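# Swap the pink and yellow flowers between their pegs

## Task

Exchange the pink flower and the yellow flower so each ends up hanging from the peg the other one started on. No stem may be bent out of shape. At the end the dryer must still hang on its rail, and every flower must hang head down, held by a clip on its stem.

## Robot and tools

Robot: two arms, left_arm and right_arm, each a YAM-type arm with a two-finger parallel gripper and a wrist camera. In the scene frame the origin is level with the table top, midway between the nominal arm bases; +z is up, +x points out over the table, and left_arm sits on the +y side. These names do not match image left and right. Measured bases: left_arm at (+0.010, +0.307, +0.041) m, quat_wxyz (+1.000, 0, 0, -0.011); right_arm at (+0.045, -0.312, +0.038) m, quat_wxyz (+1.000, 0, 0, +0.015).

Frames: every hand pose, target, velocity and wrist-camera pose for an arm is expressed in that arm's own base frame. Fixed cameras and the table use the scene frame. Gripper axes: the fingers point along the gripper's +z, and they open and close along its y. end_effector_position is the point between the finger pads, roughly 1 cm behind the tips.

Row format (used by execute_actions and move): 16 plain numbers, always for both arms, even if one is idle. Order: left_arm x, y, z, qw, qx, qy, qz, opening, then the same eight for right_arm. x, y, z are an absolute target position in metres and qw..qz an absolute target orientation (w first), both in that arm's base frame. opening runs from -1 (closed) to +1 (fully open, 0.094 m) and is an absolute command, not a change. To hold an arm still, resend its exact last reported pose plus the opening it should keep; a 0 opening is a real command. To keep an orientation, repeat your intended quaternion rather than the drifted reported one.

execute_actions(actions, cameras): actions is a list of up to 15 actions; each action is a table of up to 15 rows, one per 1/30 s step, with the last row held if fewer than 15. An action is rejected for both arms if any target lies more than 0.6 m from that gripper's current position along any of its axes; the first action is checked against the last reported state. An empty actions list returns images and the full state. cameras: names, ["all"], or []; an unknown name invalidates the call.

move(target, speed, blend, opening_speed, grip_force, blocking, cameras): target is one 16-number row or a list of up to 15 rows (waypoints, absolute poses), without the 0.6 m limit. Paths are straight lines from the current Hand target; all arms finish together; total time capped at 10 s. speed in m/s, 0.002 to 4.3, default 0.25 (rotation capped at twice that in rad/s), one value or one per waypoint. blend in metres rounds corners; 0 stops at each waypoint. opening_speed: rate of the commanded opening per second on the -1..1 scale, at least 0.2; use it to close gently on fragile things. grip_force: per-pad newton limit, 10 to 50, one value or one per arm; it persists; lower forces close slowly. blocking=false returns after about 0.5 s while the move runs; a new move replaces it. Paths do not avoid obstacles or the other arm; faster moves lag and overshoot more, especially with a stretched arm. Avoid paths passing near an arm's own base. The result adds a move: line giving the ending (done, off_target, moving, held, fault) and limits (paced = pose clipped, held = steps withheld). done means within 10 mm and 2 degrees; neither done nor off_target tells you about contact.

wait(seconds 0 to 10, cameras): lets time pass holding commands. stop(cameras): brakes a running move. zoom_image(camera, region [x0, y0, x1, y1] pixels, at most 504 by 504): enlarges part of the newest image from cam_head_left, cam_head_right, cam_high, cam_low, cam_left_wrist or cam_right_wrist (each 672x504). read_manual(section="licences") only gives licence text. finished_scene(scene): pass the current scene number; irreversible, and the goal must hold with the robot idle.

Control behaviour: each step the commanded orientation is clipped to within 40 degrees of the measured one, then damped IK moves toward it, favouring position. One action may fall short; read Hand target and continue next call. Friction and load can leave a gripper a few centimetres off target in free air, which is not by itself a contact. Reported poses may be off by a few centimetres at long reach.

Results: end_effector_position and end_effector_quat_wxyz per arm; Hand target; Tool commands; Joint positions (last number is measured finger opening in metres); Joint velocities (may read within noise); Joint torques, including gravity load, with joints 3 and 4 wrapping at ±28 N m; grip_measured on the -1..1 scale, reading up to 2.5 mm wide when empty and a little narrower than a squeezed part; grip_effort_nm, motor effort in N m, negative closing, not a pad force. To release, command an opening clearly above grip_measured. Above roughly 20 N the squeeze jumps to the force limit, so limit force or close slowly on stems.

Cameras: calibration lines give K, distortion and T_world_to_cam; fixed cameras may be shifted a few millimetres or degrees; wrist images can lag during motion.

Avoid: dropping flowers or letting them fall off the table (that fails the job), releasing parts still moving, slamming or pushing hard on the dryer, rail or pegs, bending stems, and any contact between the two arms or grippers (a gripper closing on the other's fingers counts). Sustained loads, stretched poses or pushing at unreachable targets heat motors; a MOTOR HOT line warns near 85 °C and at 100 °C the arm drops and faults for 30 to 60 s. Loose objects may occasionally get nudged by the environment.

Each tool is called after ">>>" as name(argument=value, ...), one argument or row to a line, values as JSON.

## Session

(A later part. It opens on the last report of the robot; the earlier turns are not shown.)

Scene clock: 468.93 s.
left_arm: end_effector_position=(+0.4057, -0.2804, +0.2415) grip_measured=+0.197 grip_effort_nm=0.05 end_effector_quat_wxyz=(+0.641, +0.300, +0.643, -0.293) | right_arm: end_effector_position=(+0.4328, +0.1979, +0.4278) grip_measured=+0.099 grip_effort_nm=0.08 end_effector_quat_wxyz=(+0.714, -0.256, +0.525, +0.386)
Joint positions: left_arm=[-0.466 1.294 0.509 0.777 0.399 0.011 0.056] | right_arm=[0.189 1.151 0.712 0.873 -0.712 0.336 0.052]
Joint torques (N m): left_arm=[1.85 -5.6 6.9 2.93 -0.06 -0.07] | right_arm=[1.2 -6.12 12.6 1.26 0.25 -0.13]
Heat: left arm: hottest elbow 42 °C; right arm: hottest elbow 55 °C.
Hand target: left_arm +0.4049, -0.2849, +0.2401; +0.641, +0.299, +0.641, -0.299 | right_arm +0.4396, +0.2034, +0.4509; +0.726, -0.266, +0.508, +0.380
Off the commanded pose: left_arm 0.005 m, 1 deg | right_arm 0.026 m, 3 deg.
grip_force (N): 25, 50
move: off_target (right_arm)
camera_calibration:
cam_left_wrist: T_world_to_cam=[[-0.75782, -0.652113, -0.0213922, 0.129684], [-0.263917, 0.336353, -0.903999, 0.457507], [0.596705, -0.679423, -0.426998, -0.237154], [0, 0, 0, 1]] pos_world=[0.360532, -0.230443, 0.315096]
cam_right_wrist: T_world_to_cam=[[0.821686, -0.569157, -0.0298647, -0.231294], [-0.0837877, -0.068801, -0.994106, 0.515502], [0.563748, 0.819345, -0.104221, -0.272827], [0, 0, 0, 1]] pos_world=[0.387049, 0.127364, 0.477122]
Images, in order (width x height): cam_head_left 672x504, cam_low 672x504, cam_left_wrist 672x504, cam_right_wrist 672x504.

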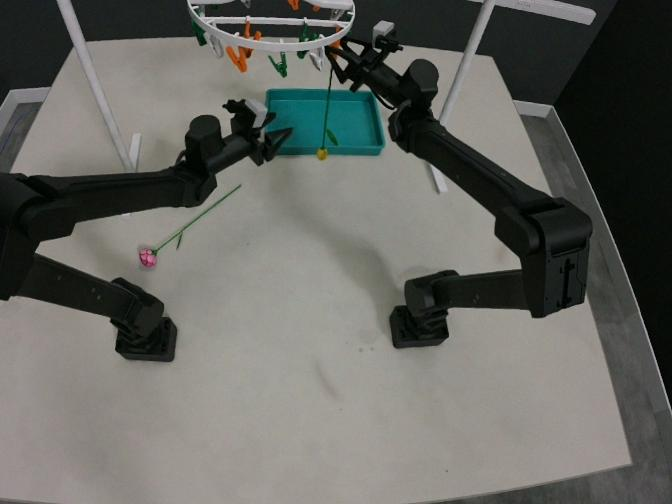

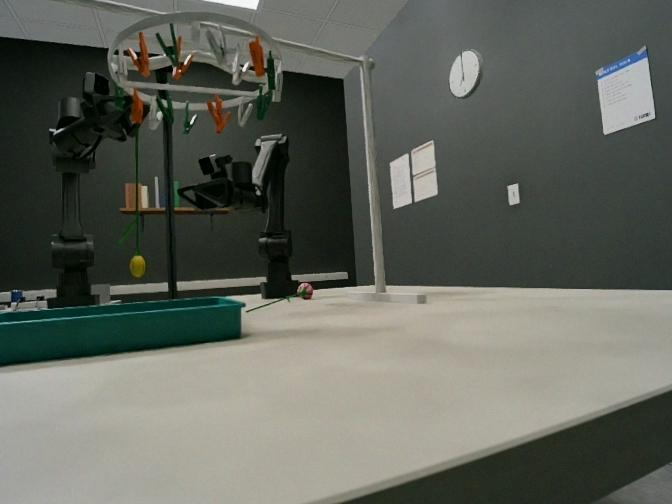

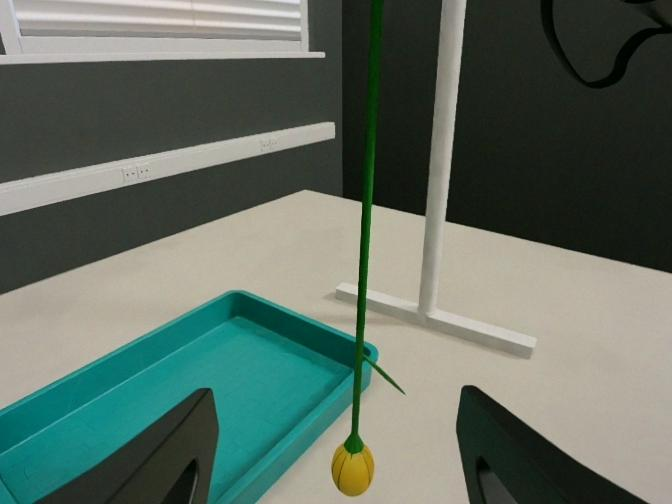

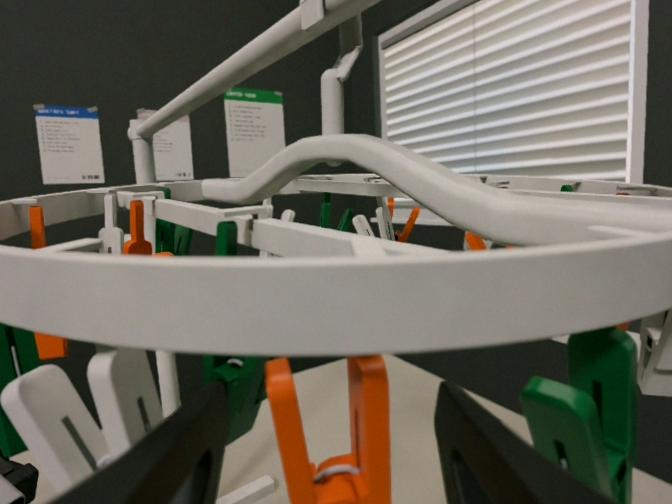

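>>> move(
  target=[
    [0.4532, -0.3554, 0.243, 0.6409, 0.2988, 0.6409, -0.2988, 0.1, 0.4411, 0.2041, 0.4514, 0.7256, -0.2662, 0.5081, 0.3802, 0.1],
  ],
  speed=0.15,
  cameras=["cam_left_wrist"],
)

Scene clock: 477.47 s.
left_arm: end_effector_position=(+0.4419, -0.3431, +0.2260) grip_measured=+0.102 grip_effort_nm=-0.12 end_effector_quat_wxyz=(+0.630, +0.302, +0.653, -0.292) | right_arm: end_effector_position=(+0.4328, +0.1979, +0.4278) grip_measured=+0.099 grip_effort_nm=0.08 end_effector_quat_wxyz=(+0.714, -0.256, +0.525, +0.386)
Joint positions: left_arm=[-0.567 1.481 0.663 0.78 0.3 0.009 0.052] | right_arm=[0.189 1.151 0.712 0.873 -0.712 0.336 0.052]
Joint torques (N m): left_arm=[1.96 -8 10.07 2.29 -0.05 -0.05] | right_arm=[1.32 -6.12 12.56 1.26 0.25 -0.13]
Heat: left arm: hottest elbow 42 °C; right arm: hottest elbow 56 °C.
Hand target: left_arm +0.4521, -0.3546, +0.2433; +0.641, +0.299, +0.641, -0.299 | right_arm +0.4396, +0.2034, +0.4509; +0.726, -0.266, +0.508, +0.380
Off the commanded pose: left_arm 0.024 m, 2 deg | right_arm 0.026 m, 3 deg.
grip_force (N): 25, 50
move: off_target (left_arm, right_arm)
camera_calibration:
cam_left_wrist: T_world_to_cam=[[-0.759515, -0.65038, -0.0119145, 0.115135], [-0.286545, 0.350959, -0.891471, 0.486318], [0.583977, -0.673671, -0.452922, -0.294422], [0, 0, 0, 1]] pos_world=[0.398734, -0.29414, 0.30156]
Images, in order (width x height): cam_left_wrist 672x504.

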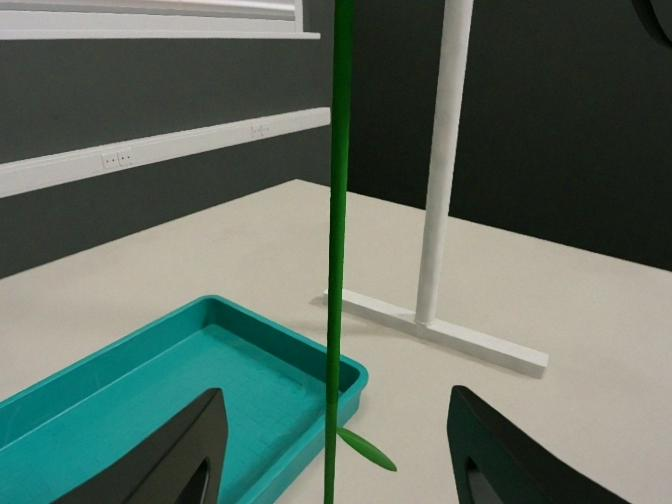

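>>> move(
  target=[
    [0.479, -0.386, 0.2525, 0.6409, 0.2988, 0.6409, -0.2988, 0.1, 0.4411, 0.2041, 0.4514, 0.7256, -0.2662, 0.5081, 0.3802, 0.1],
    [0.479, -0.386, 0.2525, 0.6409, 0.2988, 0.6409, -0.2988, -0.6, 0.4411, 0.2041, 0.4514, 0.7256, -0.2662, 0.5081, 0.3802, 0.1],
  ],
  speed=0.1,
  cameras=["cam_left_wrist"],
)

Scene clock: 487.37 s.
left_arm: end_effector_position=(+0.4686, -0.3727, +0.2387) grip_measured=-0.598 grip_effort_nm=-0.12 end_effector_quat_wxyz=(+0.635, +0.301, +0.649, -0.293) | right_arm: end_effector_position=(+0.4328, +0.1979, +0.4278) grip_measured=+0.099 grip_effort_nm=0.07 end_effector_quat_wxyz=(+0.714, -0.256, +0.525, +0.386)
Joint positions: left_arm=[-0.593 1.548 0.778 0.747 0.274 0.009 0.019] | right_arm=[0.189 1.151 0.712 0.873 -0.712 0.336 0.052]
Joint torques (N m): left_arm=[1.9 -9.11 10.44 1.73 -0.06 -0.05] | right_arm=[1.26 -6.07 12.62 1.26 0.26 -0.13]
Heat: left arm: hottest elbow 44 °C; right arm: hottest elbow 57 °C.
Hand target: left_arm +0.4780, -0.3852, +0.2526; +0.641, +0.299, +0.641, -0.299 | right_arm +0.4396, +0.2034, +0.4509; +0.726, -0.266, +0.508, +0.380
Off the commanded pose: left_arm 0.022 m, 1 deg | right_arm 0.026 m, 3 deg.
grip_force (N): 25, 50
move: off_target (left_arm, right_arm); target 2's new opening was sent with left_arm's hand 0.022 m and 1 deg from that target
camera_calibration:
cam_left_wrist: T_world_to_cam=[[-0.758581, -0.65137, -0.0164798, 0.116515], [-0.27629, 0.344465, -0.897222, 0.509774], [0.590101, -0.676063, -0.441272, -0.330793], [0, 0, 0, 1]] pos_world=[0.424433, -0.323342, 0.313331]
Images, in order (width x height): cam_left_wrist 672x504.

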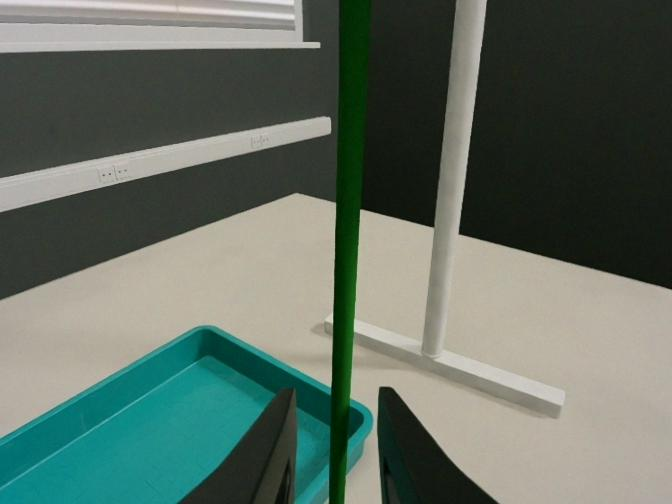

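>>> move(
  target=[
    [0.4855, -0.3935, 0.254, 0.6409, 0.2988, 0.6409, -0.2988, -0.6, 0.4411, 0.2041, 0.4514, 0.7256, -0.2662, 0.5081, 0.3802, 0.1],
    [0.4855, -0.3935, 0.254, 0.6409, 0.2988, 0.6409, -0.2988, -1, 0.4411, 0.2041, 0.4514, 0.7256, -0.2662, 0.5081, 0.3802, 0.1],
  ],
  speed=0.1,
  cameras=["cam_left_wrist", "cam_right_wrist"],
)

Scene clock: 492.50 s.
left_arm: end_effector_position=(+0.4755, -0.3799, +0.2399) grip_measured=-0.926 grip_effort_nm=-0.54 end_effector_quat_wxyz=(+0.635, +0.301, +0.649, -0.292) | right_arm: end_effector_position=(+0.4328, +0.1979, +0.4278) grip_measured=+0.099 grip_effort_nm=0.08 end_effector_quat_wxyz=(+0.714, -0.256, +0.525, +0.386)
Joint positions: left_arm=[-0.598 1.567 0.806 0.737 0.268 0.009 0.003] | right_arm=[0.189 1.151 0.712 0.873 -0.712 0.336 0.052]
Joint torques (N m): left_arm=[1.79 -9.64 10.48 1.74 -0.06 -0.06] | right_arm=[1.32 -6.18 12.62 1.26 0.25 -0.14]
Heat: left arm: hottest elbow 44 °C; right arm: hottest elbow 57 °C.
Hand target: left_arm +0.4844, -0.3928, +0.2540; +0.641, +0.299, +0.641, -0.299 | right_arm +0.4396, +0.2034, +0.4509; +0.726, -0.266, +0.508, +0.380
Off the commanded pose: left_arm 0.022 m, 1 deg | right_arm 0.026 m, 3 deg.
grip_force (N): 25, 50
move: off_target (left_arm, right_arm); target 2's new opening was sent with left_arm's hand 0.022 m and 1 deg from that target
camera_calibration:
cam_left_wrist: T_world_to_cam=[[-0.758382, -0.651604, -0.0164169, 0.116908], [-0.276888, 0.344859, -0.896887, 0.515673], [0.590076, -0.675637, -0.441956, -0.338918], [0, 0, 0, 1]] pos_world=[0.431433, -0.330642, 0.314632]
cam_right_wrist: T_world_to_cam=[[0.821686, -0.569157, -0.0298647, -0.231294], [-0.0837877, -0.068801, -0.994106, 0.515502], [0.563748, 0.819345, -0.104221, -0.272827], [0, 0, 0, 1]] pos_world=[0.387049, 0.127364, 0.477122]
Images, in order (width x height): cam_left_wrist 672x504, cam_right_wrist 672x504.

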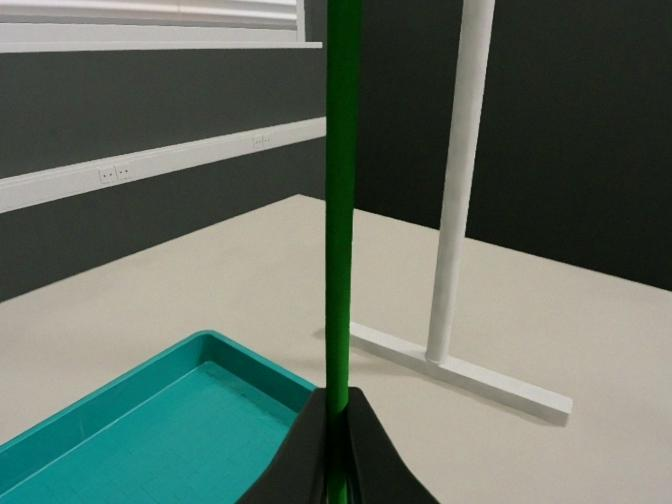

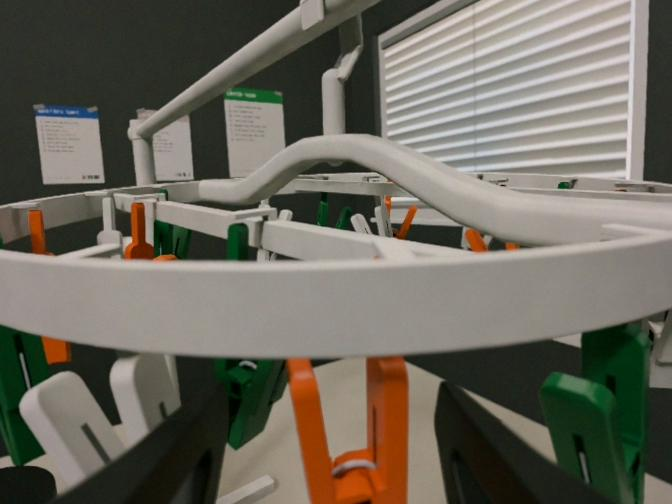

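>>> move(
  target=[
    [0.4855, -0.3935, 0.254, 0.6409, 0.2988, 0.6409, -0.2988, -1, 0.4411, 0.2041, 0.4514, 0.7256, -0.2662, 0.5081, 0.3802, -0.75],
  ],
  opening_speed=0.6,
  cameras=["cam_right_wrist", "cam_low", "cam_left_wrist"],
)

>>> zoom_image(
  camera="cam_low",
  region=[90, 60, 200, 180],
)

Scene clock: 496.90 s.
left_arm: end_effector_position=(+0.4752, -0.3803, +0.2399) grip_measured=-0.927 grip_effort_nm=-0.60 end_effector_quat_wxyz=(+0.635, +0.301, +0.649, -0.293) | right_arm: end_effector_position=(+0.4335, +0.1979, +0.4275) grip_measured=-0.581 grip_effort_nm=-1.00 end_effector_quat_wxyz=(+0.715, -0.256, +0.525, +0.385)
Joint positions: left_arm=[-0.598 1.567 0.806 0.737 0.268 0.009 0.003] | right_arm=[0.189 1.153 0.713 0.872 -0.711 0.333 0.02]
Joint torques (N m): left_arm=[1.9 -9.47 10.48 1.74 -0.06 -0.06] | right_arm=[1.26 -6.18 12.53 1.31 0.2 -0.1]
Heat: left arm: hottest elbow 45 °C; right arm: hottest elbow 58 °C.
Hand target: left_arm +0.4844, -0.3927, +0.2541; +0.641, +0.299, +0.641, -0.299 | right_arm +0.4396, +0.2034, +0.4509; +0.726, -0.266, +0.508, +0.380
Off the commanded pose: left_arm 0.022 m, 1 deg | right_arm 0.026 m, 3 deg.
grip_force (N): 25, 50
move: off_target (left_arm, right_arm)
camera_calibration:
cam_left_wrist: T_world_to_cam=[[-0.758858, -0.651048, -0.0164624, 0.11689], [-0.276611, 0.345095, -0.896881, 0.51565], [0.589594, -0.676052, -0.441965, -0.33887], [0, 0, 0, 1]] pos_world=[0.431133, -0.330941, 0.314632]
cam_right_wrist: T_world_to_cam=[[0.820539, -0.570885, -0.0284016, -0.23169], [-0.0832039, -0.0701351, -0.994061, 0.515177], [0.565503, 0.818029, -0.105048, -0.273337], [0, 0, 0, 1]] pos_world=[0.387549, 0.127462, 0.476823]
Images, in order (width x height): cam_low 672x504, cam_left_wrist 672x504, cam_right_wrist 672x504.

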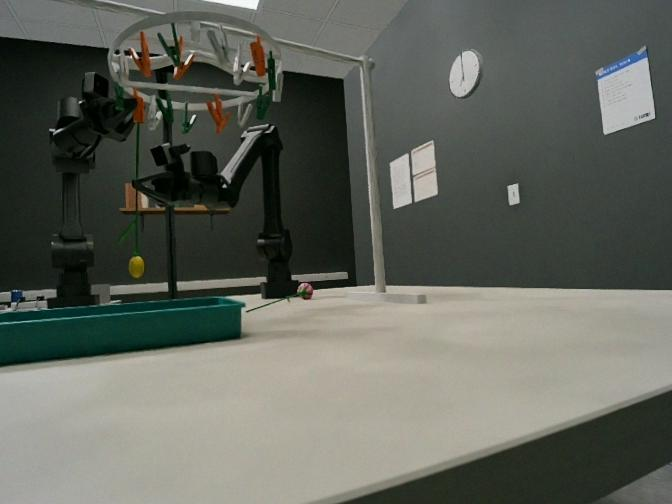

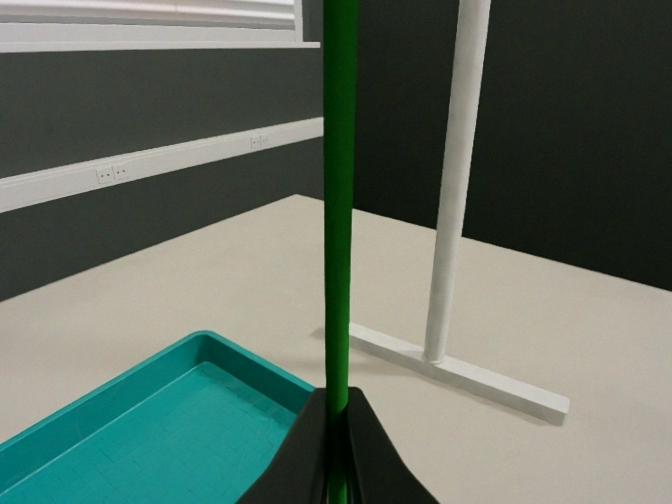

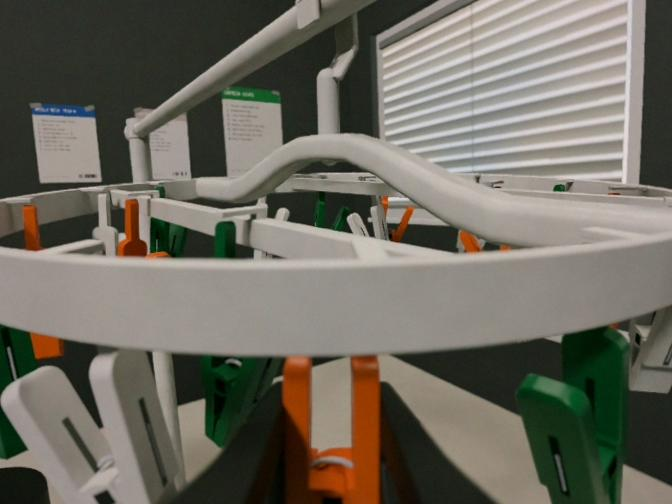

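Scaled by 4.200 from the camera's 672x504 image, which has a finer 960x720 frame.

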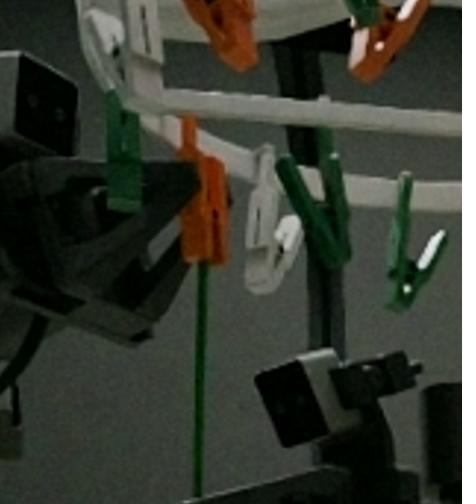

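>>> move(
  target=[
    [0.4815, -0.3880, 0.196, 0.6409, 0.2988, 0.6409, -0.2988, -1, 0.4411, 0.2041, 0.4514, 0.7256, -0.2662, 0.5081, 0.3802, -0.75],
  ],
  speed=0.1,
  cameras=["cam_right_wrist", "cam_low", "cam_left_wrist"],
)

>>> zoom_image(
  camera="cam_low",
  region=[90, 60, 200, 180],
)

Scene clock: 501.83 s.
left_arm: end_effector_position=(+0.4817, -0.3847, +0.1969) grip_measured=-0.927 grip_effort_nm=-0.60 end_effector_quat_wxyz=(+0.639, +0.301, +0.645, -0.293) | right_arm: end_effector_position=(+0.4335, +0.1979, +0.4275) grip_measured=-0.582 grip_effort_nm=-1.03 end_effector_quat_wxyz=(+0.715, -0.256, +0.525, +0.385)
Joint positions: left_arm=[-0.598 1.69 0.794 0.884 0.268 0.009 0.003] | right_arm=[0.189 1.153 0.713 0.872 -0.711 0.333 0.02]
Joint torques (N m): left_arm=[2.26 -10.52 6.42 3.04 0.12 -0.05] | right_arm=[1.26 -6.3 12.55 1.33 0.2 -0.11]
Heat: left arm: hottest elbow 45 °C; right arm: hottest elbow 58 °C.
Hand target: left_arm +0.4814, -0.3880, +0.1961; +0.641, +0.299, +0.641, -0.299 | right_arm +0.4396, +0.2034, +0.4509; +0.726, -0.266, +0.508, +0.380
Off the commanded pose: left_arm 0.003 m, 1 deg | right_arm 0.026 m, 3 deg.
grip_force (N): 25, 50
move: off_target (right_arm)
camera_calibration:
cam_left_wrist: T_world_to_cam=[[-0.758691, -0.651159, -0.0195217, 0.118751], [-0.267832, 0.339098, -0.90182, 0.474878], [0.593847, -0.678974, -0.431671, -0.369877], [0, 0, 0, 1]] pos_world=[0.436933, -0.334841, 0.270908]
cam_right_wrist: T_world_to_cam=[[0.820539, -0.570885, -0.0284016, -0.23169], [-0.0832039, -0.0701351, -0.994061, 0.515177], [0.565503, 0.818029, -0.105048, -0.273337], [0, 0, 0, 1]] pos_world=[0.387549, 0.127462, 0.476823]
Images, in order (width x height): cam_low 672x504, cam_left_wrist 672x504, cam_right_wrist 672x504.

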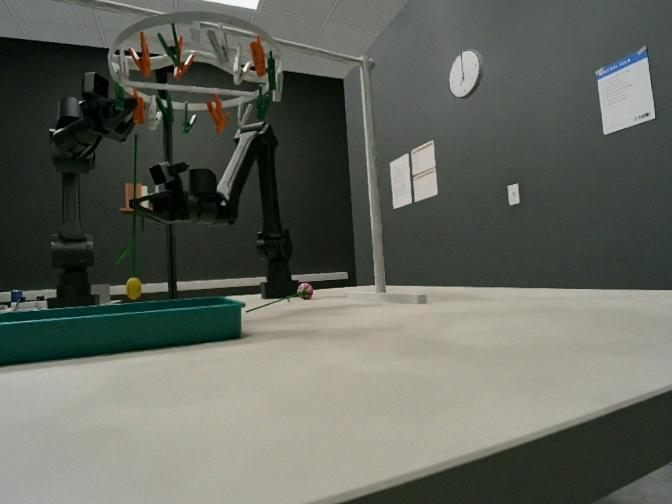

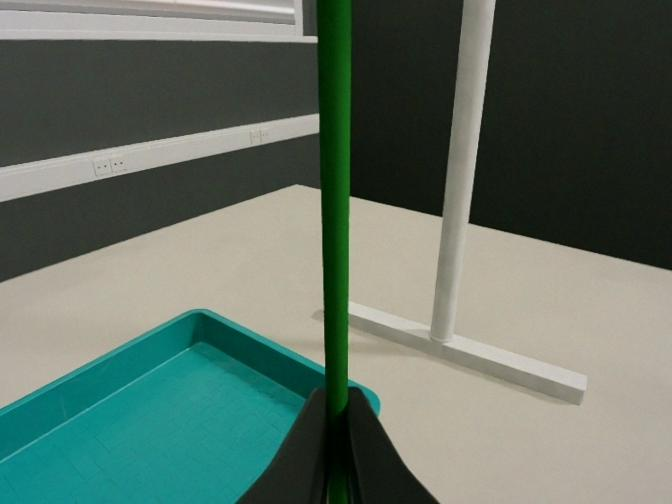

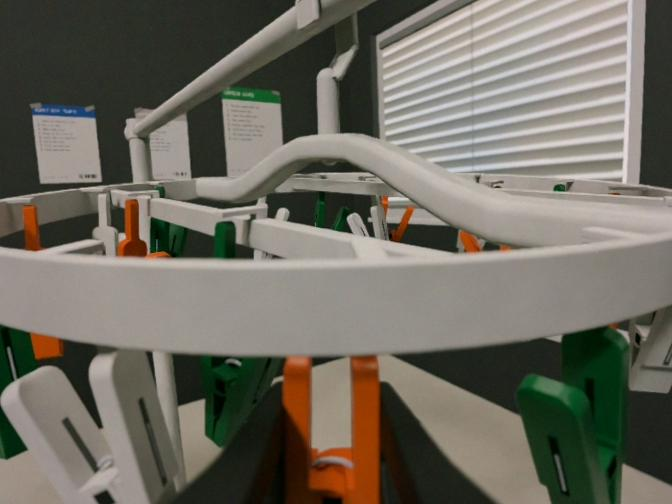

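Scaled by 4.200 from the camera's 672x504 image, which has a finer 960x720 frame.

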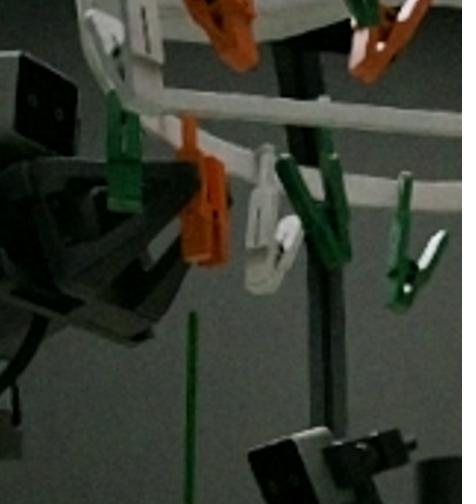

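>>> zoom_image(
  camera="cam_low",
  region=[180, 70, 280, 150],
)

>>> wait(
  seconds=0,
  cameras=["cam_head_left", "cam_high"],
)

>>> zoom_image(
  camera="cam_head_left",
  region=[180, 0, 360, 120],
)

>>> zoom_image(
  camera="cam_high",
  region=[240, 80, 500, 320],
)

Scaled by 5.040 from the camera's 672x504 image, which has a finer 960x720 frame.

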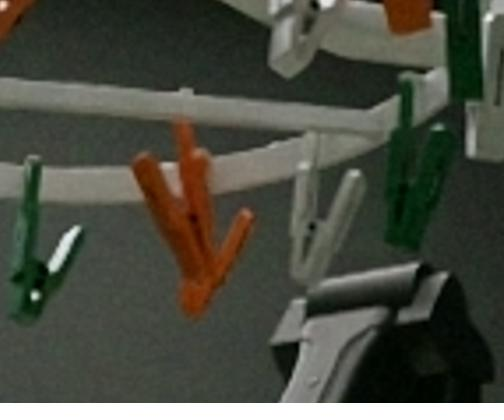

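Scene clock: 505.87 s.
left_arm: end_effector_position=(+0.4817, -0.3847, +0.1969) grip_measured=-0.927 grip_effort_nm=-0.60 end_effector_quat_wxyz=(+0.639, +0.301, +0.645, -0.293) | right_arm: end_effector_position=(+0.4335, +0.1979, +0.4275) grip_measured=-0.582 grip_effort_nm=-1.03 end_effector_quat_wxyz=(+0.715, -0.256, +0.525, +0.385)
Joint positions: left_arm=[-0.598 1.69 0.794 0.884 0.268 0.009 0.003] | right_arm=[0.189 1.153 0.713 0.872 -0.711 0.333 0.02]
Joint torques (N m): left_arm=[2.2 -10.46 6.43 3.02 0.12 -0.05] | right_arm=[1.14 -6.3 12.56 1.31 0.21 -0.1]
Heat: left arm: hottest elbow 45 °C; right arm: hottest elbow 58 °C.
Hand target: left_arm +0.4814, -0.3880, +0.1961; +0.641, +0.299, +0.641, -0.299 | right_arm +0.4396, +0.2034, +0.4509; +0.726, -0.266, +0.508, +0.380
Tool commands: left_gripper/opening=-1.0 right_gripper/opening=-0.75
Off the commanded pose: left_arm 0.003 m, 1 deg | right_arm 0.026 m, 3 deg.
grip_force (N): 25, 50
Images, in order (width x height): cam_head_left 672x504, cam_high 672x504.

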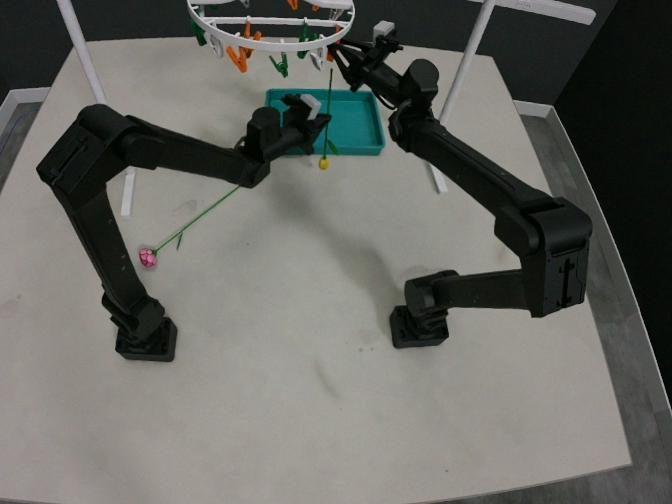

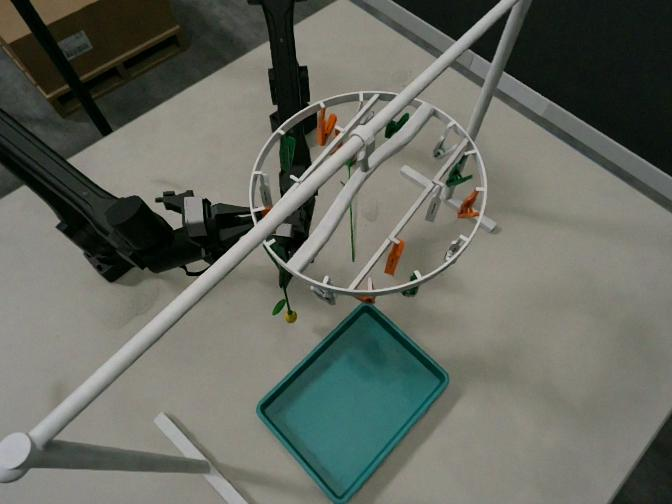

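Scaled by 2.800 from the camera's 672x504 image, which has a finer 960x720 frame.

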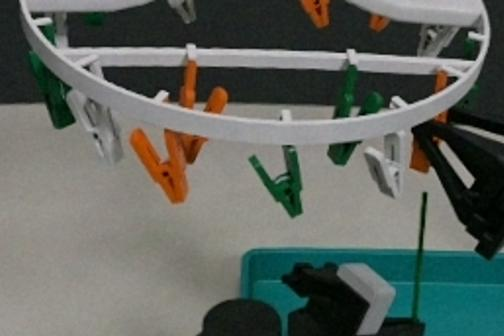

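Scaled by 1.938 from the camera's 672x504 image, which has a finer 960x720 frame.

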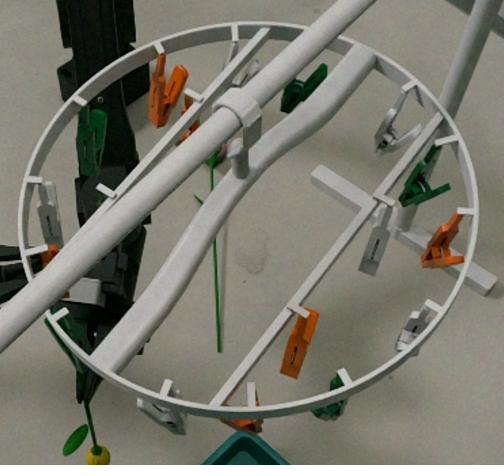

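>>> move(
  target=[
    [0.4815, -0.3880, 0.196, 0.6409, 0.2988, 0.6409, -0.2988, -1, 0.4411, 0.2041, 0.4514, 0.7256, -0.2662, 0.5081, 0.3802, 0.2],
    [0.443, -0.30, 0.200, 0.6303, 0.3203, 0.6303, -0.3203, -1, 0.3913, 0.1349, 0.4226, 0.7256, -0.2662, 0.5081, 0.3802, 0.2],
    [0.383, -0.137, 0.203, 0.5974, 0.3784, 0.5974, -0.3784, -1, 0.2629, 0.2544, 0.404, 0.7998, -0.1241, 0.56, 0.1773, 0.2],
    [0.383, -0.137, 0.203, 0.5974, 0.3784, 0.5974, -0.3784, -1, 0.3154, 0.4082, 0.420, 0.848, 0.0, 0.5299, 0.0, 0.2],
  ],
  speed=[0.1, 0.15, 0.3, 0.3],
  blend=[0, 0.03, 0.03, 0],
  cameras=["cam_right_wrist", "cam_low", "cam_left_wrist", "cam_head_left"],
)

Scene clock: 523.97 s.
left_arm: end_effector_position=(+0.3833, -0.1406, +0.1956) grip_measured=-0.927 grip_effort_nm=-0.60 end_effector_quat_wxyz=(+0.589, +0.377, +0.603, -0.384) | right_arm: end_effector_position=(+0.3118, +0.4000, +0.4070) grip_measured=+0.199 grip_effort_nm=0.07 end_effector_quat_wxyz=(+0.843, -0.012, +0.537, -0.003)
Joint positions: left_arm=[0.057 1.391 0.42 0.942 1.193 0.009 0.003] | right_arm=[1.202 1.54 0.877 1.553 0.995 -0.828 0.056]
Joint torques (N m): left_arm=[3.31 -7.53 5.38 2.22 0.16 -0.04] | right_arm=[0.44 -11.28 10.41 1.39 -0.5 -0.1]
Heat: left arm: hottest elbow 44 °C; right arm: hottest elbow 57 °C.
Hand target: left_arm +0.3831, -0.1371, +0.2029; +0.597, +0.378, +0.597, -0.378 | right_arm +0.3149, +0.4075, +0.4198; +0.848, +0.000, +0.530, +0.000
Off the commanded pose: left_arm 0.008 m, 1 deg | right_arm 0.016 m, 2 deg.
grip_force (N): 25, 50
move: off_target (right_arm)
camera_calibration:
cam_left_wrist: T_world_to_cam=[[-0.904855, -0.425692, 0.0047709, 0.28602], [-0.187303, 0.388019, -0.902418, 0.34067], [0.382301, -0.817452, -0.430835, -0.0847974], [0, 0, 0, 1]] pos_world=[0.355033, -0.0797477, 0.269528]
cam_right_wrist: T_world_to_cam=[[0.00933597, -0.9994, 0.0333657, 0.38212], [0.00857585, -0.0332859, -0.999409, 0.457688], [0.99992, 0.00961659, 0.00825995, -0.230145], [0, 0, 0, 1]] pos_world=[0.222634, 0.399338, 0.446569]
Images, in order (width x height): cam_head_left 672x504, cam_low 672x504, cam_left_wrist 672x504, cam_right_wrist 672x504.

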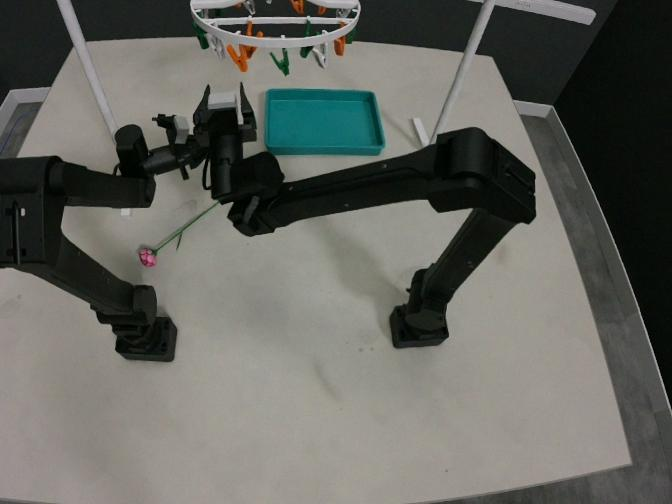

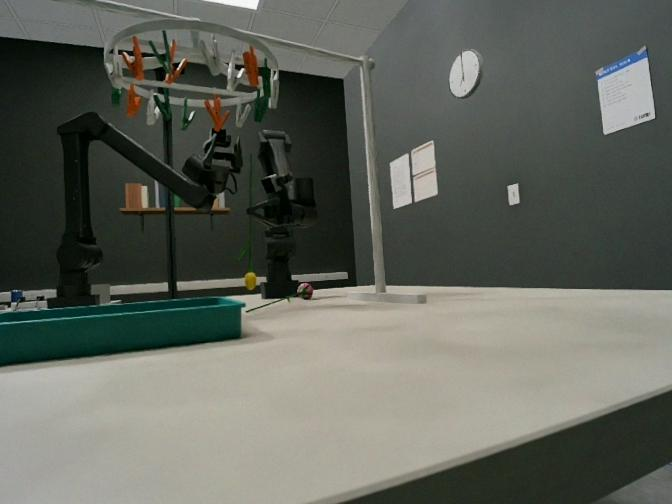

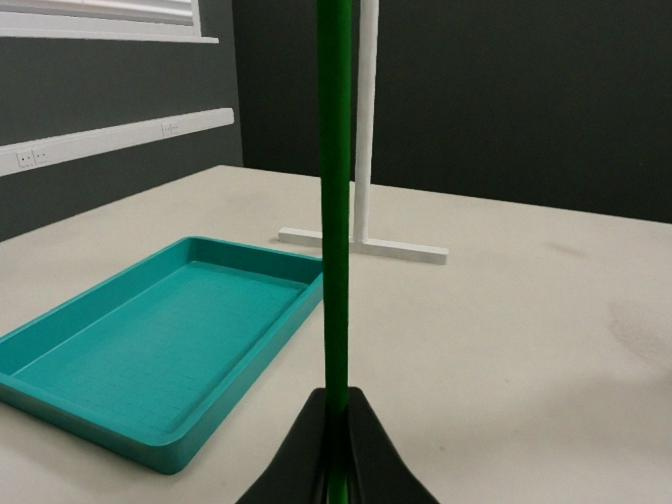

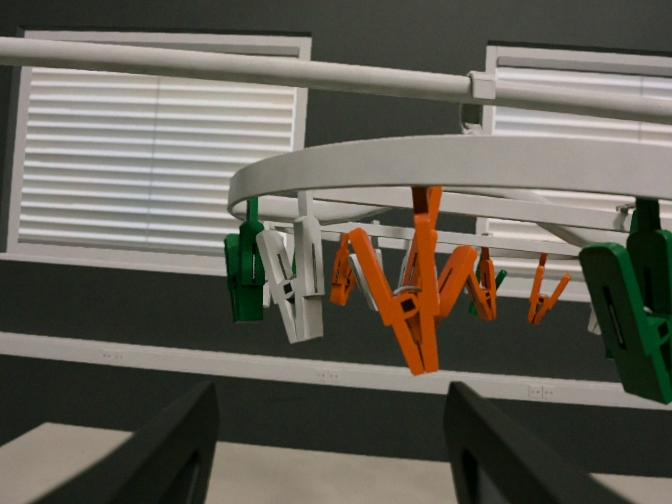

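>>> move(
  target=[
    [0.383, -0.137, 0.203, 0.5974, 0.3784, 0.5974, -0.3784, -1, 0.3566, 0.3808, 0.451, 0.848, 0.0, 0.5299, 0.0, 0.2],
  ],
  speed=0.12,
  cameras=["cam_right_wrist", "cam_low"],
)

>>> zoom_image(
  camera="cam_low",
  region=[180, 80, 280, 300],
)

Scene clock: 539.87 s.
left_arm: end_effector_position=(+0.3833, -0.1406, +0.1956) grip_measured=-0.927 grip_effort_nm=-0.60 end_effector_quat_wxyz=(+0.589, +0.377, +0.603, -0.384) | right_arm: end_effector_position=(+0.3509, +0.3782, +0.4289) grip_measured=+0.199 grip_effort_nm=0.08 end_effector_quat_wxyz=(+0.843, -0.022, +0.538, -0.015)
Joint positions: left_arm=[0.057 1.391 0.42 0.942 1.193 0.009 0.003] | right_arm=[1.096 1.463 0.881 1.351 0.922 -0.715 0.056]
Joint torques (N m): left_arm=[3.31 -7.59 5.37 2.24 0.15 -0.04] | right_arm=[-0.21 -12.28 11.04 0.79 -0.44 0.19]
Heat: left arm: hottest elbow 43 °C; right arm: hottest elbow 53 °C.
Hand target: left_arm +0.3831, -0.1371, +0.2029; +0.597, +0.378, +0.597, -0.378 | right_arm +0.3558, +0.3797, +0.4506; +0.848, +0.000, +0.530, +0.000
Off the commanded pose: left_arm 0.008 m, 1 deg | right_arm 0.023 m, 3 deg.
grip_force (N): 25, 50
move: off_target (right_arm)
camera_calibration:
cam_right_wrist: T_world_to_cam=[[0.000608789, -0.997994, 0.0633046, 0.348953], [0.00571, -0.0633001, -0.997978, 0.490284], [0.999984, 0.000969027, 0.00566001, -0.264841], [0, 0, 0, 1]] pos_world=[0.261825, 0.379544, 0.468702]
Images, in order (width x height): cam_low 672x504, cam_right_wrist 672x504.

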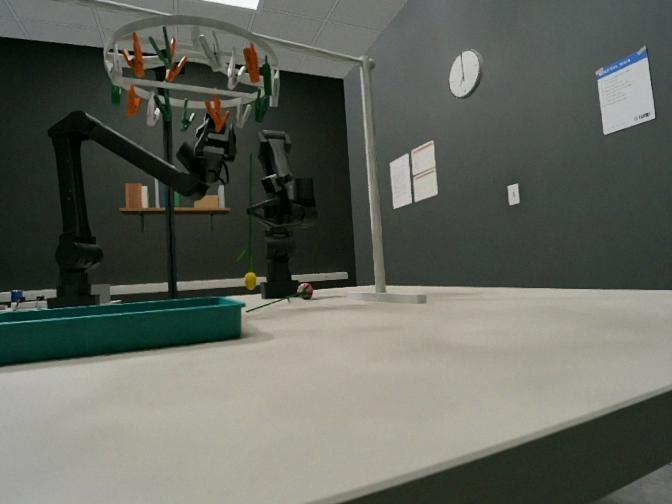

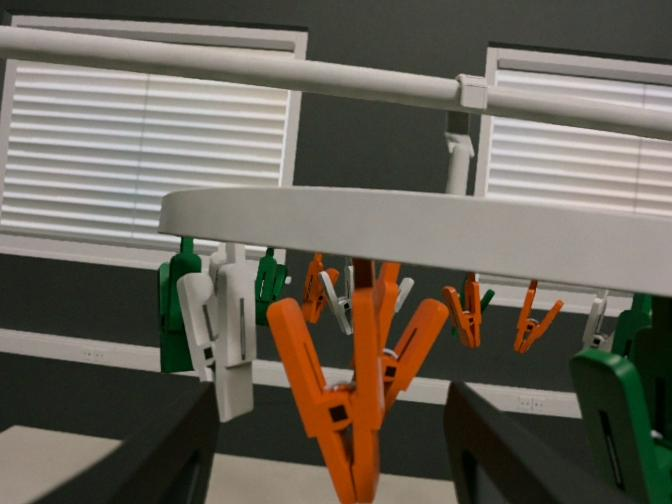

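Scaled by 2.291 from the camera's 672x504 image, which has a finer 960x720 frame.

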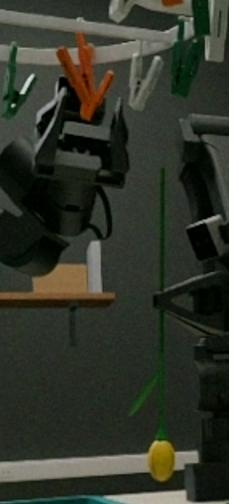

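>>> move(
  target=[
    [0.383, -0.137, 0.203, 0.5974, 0.3784, 0.5974, -0.3784, -1, 0.378, 0.378, 0.4655, 0.848, 0.0, 0.5299, 0.0, 0.2],
  ],
  speed=0.1,
  cameras=["cam_right_wrist"],
)

Scene clock: 552.53 s.
left_arm: end_effector_position=(+0.3833, -0.1406, +0.1956) grip_measured=-0.927 grip_effort_nm=-0.60 end_effector_quat_wxyz=(+0.589, +0.377, +0.603, -0.384) | right_arm: end_effector_position=(+0.3723, +0.3774, +0.4393) grip_measured=+0.199 grip_effort_nm=0.07 end_effector_quat_wxyz=(+0.841, -0.024, +0.540, -0.015)
Joint positions: left_arm=[0.057 1.391 0.42 0.942 1.193 0.009 0.003] | right_arm=[1.051 1.458 0.918 1.261 0.889 -0.662 0.056]
Joint torques (N m): left_arm=[3.31 -7.53 5.38 2.24 0.15 -0.04] | right_arm=[-0.26 -12.75 11.47 0.83 -0.41 0.19]
Heat: left arm: hottest elbow 42 °C; right arm: hottest elbow 53 °C.
Hand target: left_arm +0.3831, -0.1371, +0.2029; +0.597, +0.378, +0.597, -0.378 | right_arm +0.3769, +0.3770, +0.4650; +0.848, +0.000, +0.530, +0.000
Off the commanded pose: left_arm 0.008 m, 1 deg | right_arm 0.027 m, 4 deg.
grip_force (N): 25, 50
move: off_target (right_arm)
camera_calibration:
cam_right_wrist: T_world_to_cam=[[0.00220303, -0.997683, 0.0679982, 0.344739], [0.0011491, -0.0679958, -0.997685, 0.503829], [0.999997, 0.00227607, 0.000996639, -0.284767], [0, 0, 0, 1]] pos_world=[0.283428, 0.378847, 0.479504]
Images, in order (width x height): cam_right_wrist 672x504.

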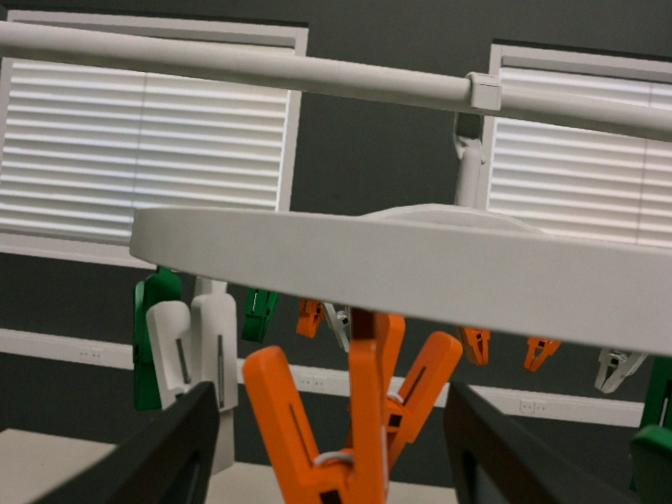

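>>> move(
  target=[
    [0.383, -0.137, 0.203, 0.5974, 0.3784, 0.5974, -0.3784, -1, 0.378, 0.378, 0.4655, 0.848, 0.0, 0.5299, 0.0, -0.75],
  ],
  opening_speed=0.6,
  cameras=["cam_right_wrist", "cam_low", "cam_left_wrist"],
)

>>> zoom_image(
  camera="cam_low",
  region=[180, 80, 280, 180],
)

Scene clock: 557.37 s.
left_arm: end_effector_position=(+0.3833, -0.1406, +0.1956) grip_measured=-0.927 grip_effort_nm=-0.60 end_effector_quat_wxyz=(+0.589, +0.377, +0.603, -0.384) | right_arm: end_effector_position=(+0.3735, +0.3764, +0.4406) grip_measured=-0.574 grip_effort_nm=-1.02 end_effector_quat_wxyz=(+0.842, -0.022, +0.539, -0.015)
Joint positions: left_arm=[0.057 1.391 0.42 0.942 1.193 0.009 0.003] | right_arm=[1.048 1.457 0.921 1.261 0.889 -0.66 0.02]
Joint torques (N m): left_arm=[3.25 -7.53 5.37 2.24 0.15 -0.04] | right_arm=[0.21 -13.04 11.4 0.79 -0.4 0.19]
Heat: left arm: hottest elbow 42 °C; right arm: hottest elbow 53 °C.
Hand target: left_arm +0.3831, -0.1371, +0.2029; +0.597, +0.378, +0.597, -0.378 | right_arm +0.3770, +0.3770, +0.4651; +0.848, +0.000, +0.530, +0.000
Off the commanded pose: left_arm 0.008 m, 1 deg | right_arm 0.025 m, 3 deg.
grip_force (N): 25, 50
move: off_target (right_arm)
camera_calibration:
cam_left_wrist: T_world_to_cam=[[-0.904855, -0.425692, 0.0047709, 0.28602], [-0.187303, 0.388019, -0.902418, 0.34067], [0.382301, -0.817452, -0.430835, -0.0847974], [0, 0, 0, 1]] pos_world=[0.355033, -0.0797477, 0.269528]
cam_right_wrist: T_world_to_cam=[[0.000305912, -0.997969, 0.0637007, 0.346369], [0.00257913, -0.0636997, -0.997966, 0.503057], [0.999997, 0.000469582, 0.0025544, -0.28593], [0, 0, 0, 1]] pos_world=[0.284525, 0.377844, 0.4807]
Images, in order (width x height): cam_low 672x504, cam_left_wrist 672x504, cam_right_wrist 672x504.

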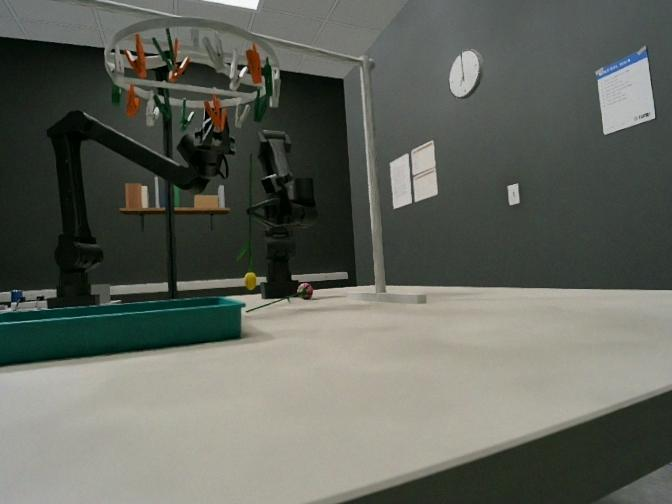

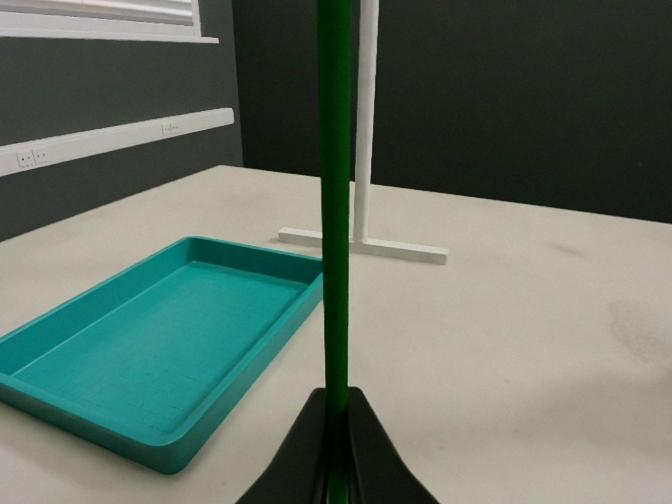

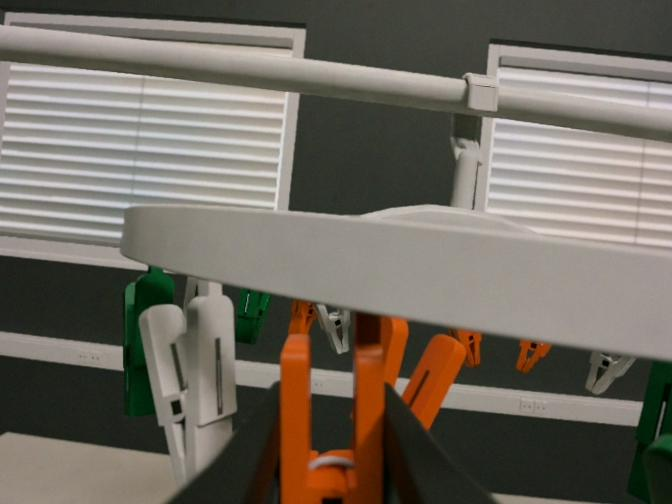

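Scaled by 5.040 from the camera's 672x504 image, which has a finer 960x720 frame.

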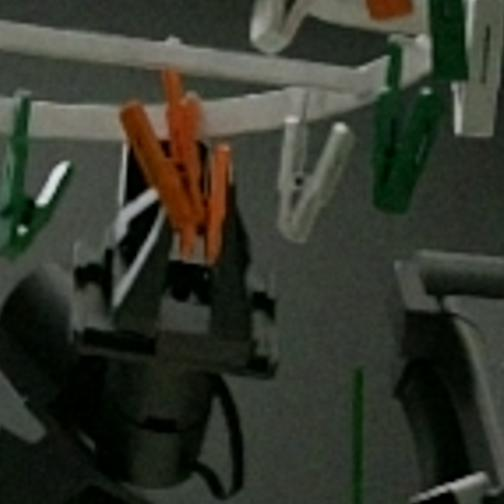

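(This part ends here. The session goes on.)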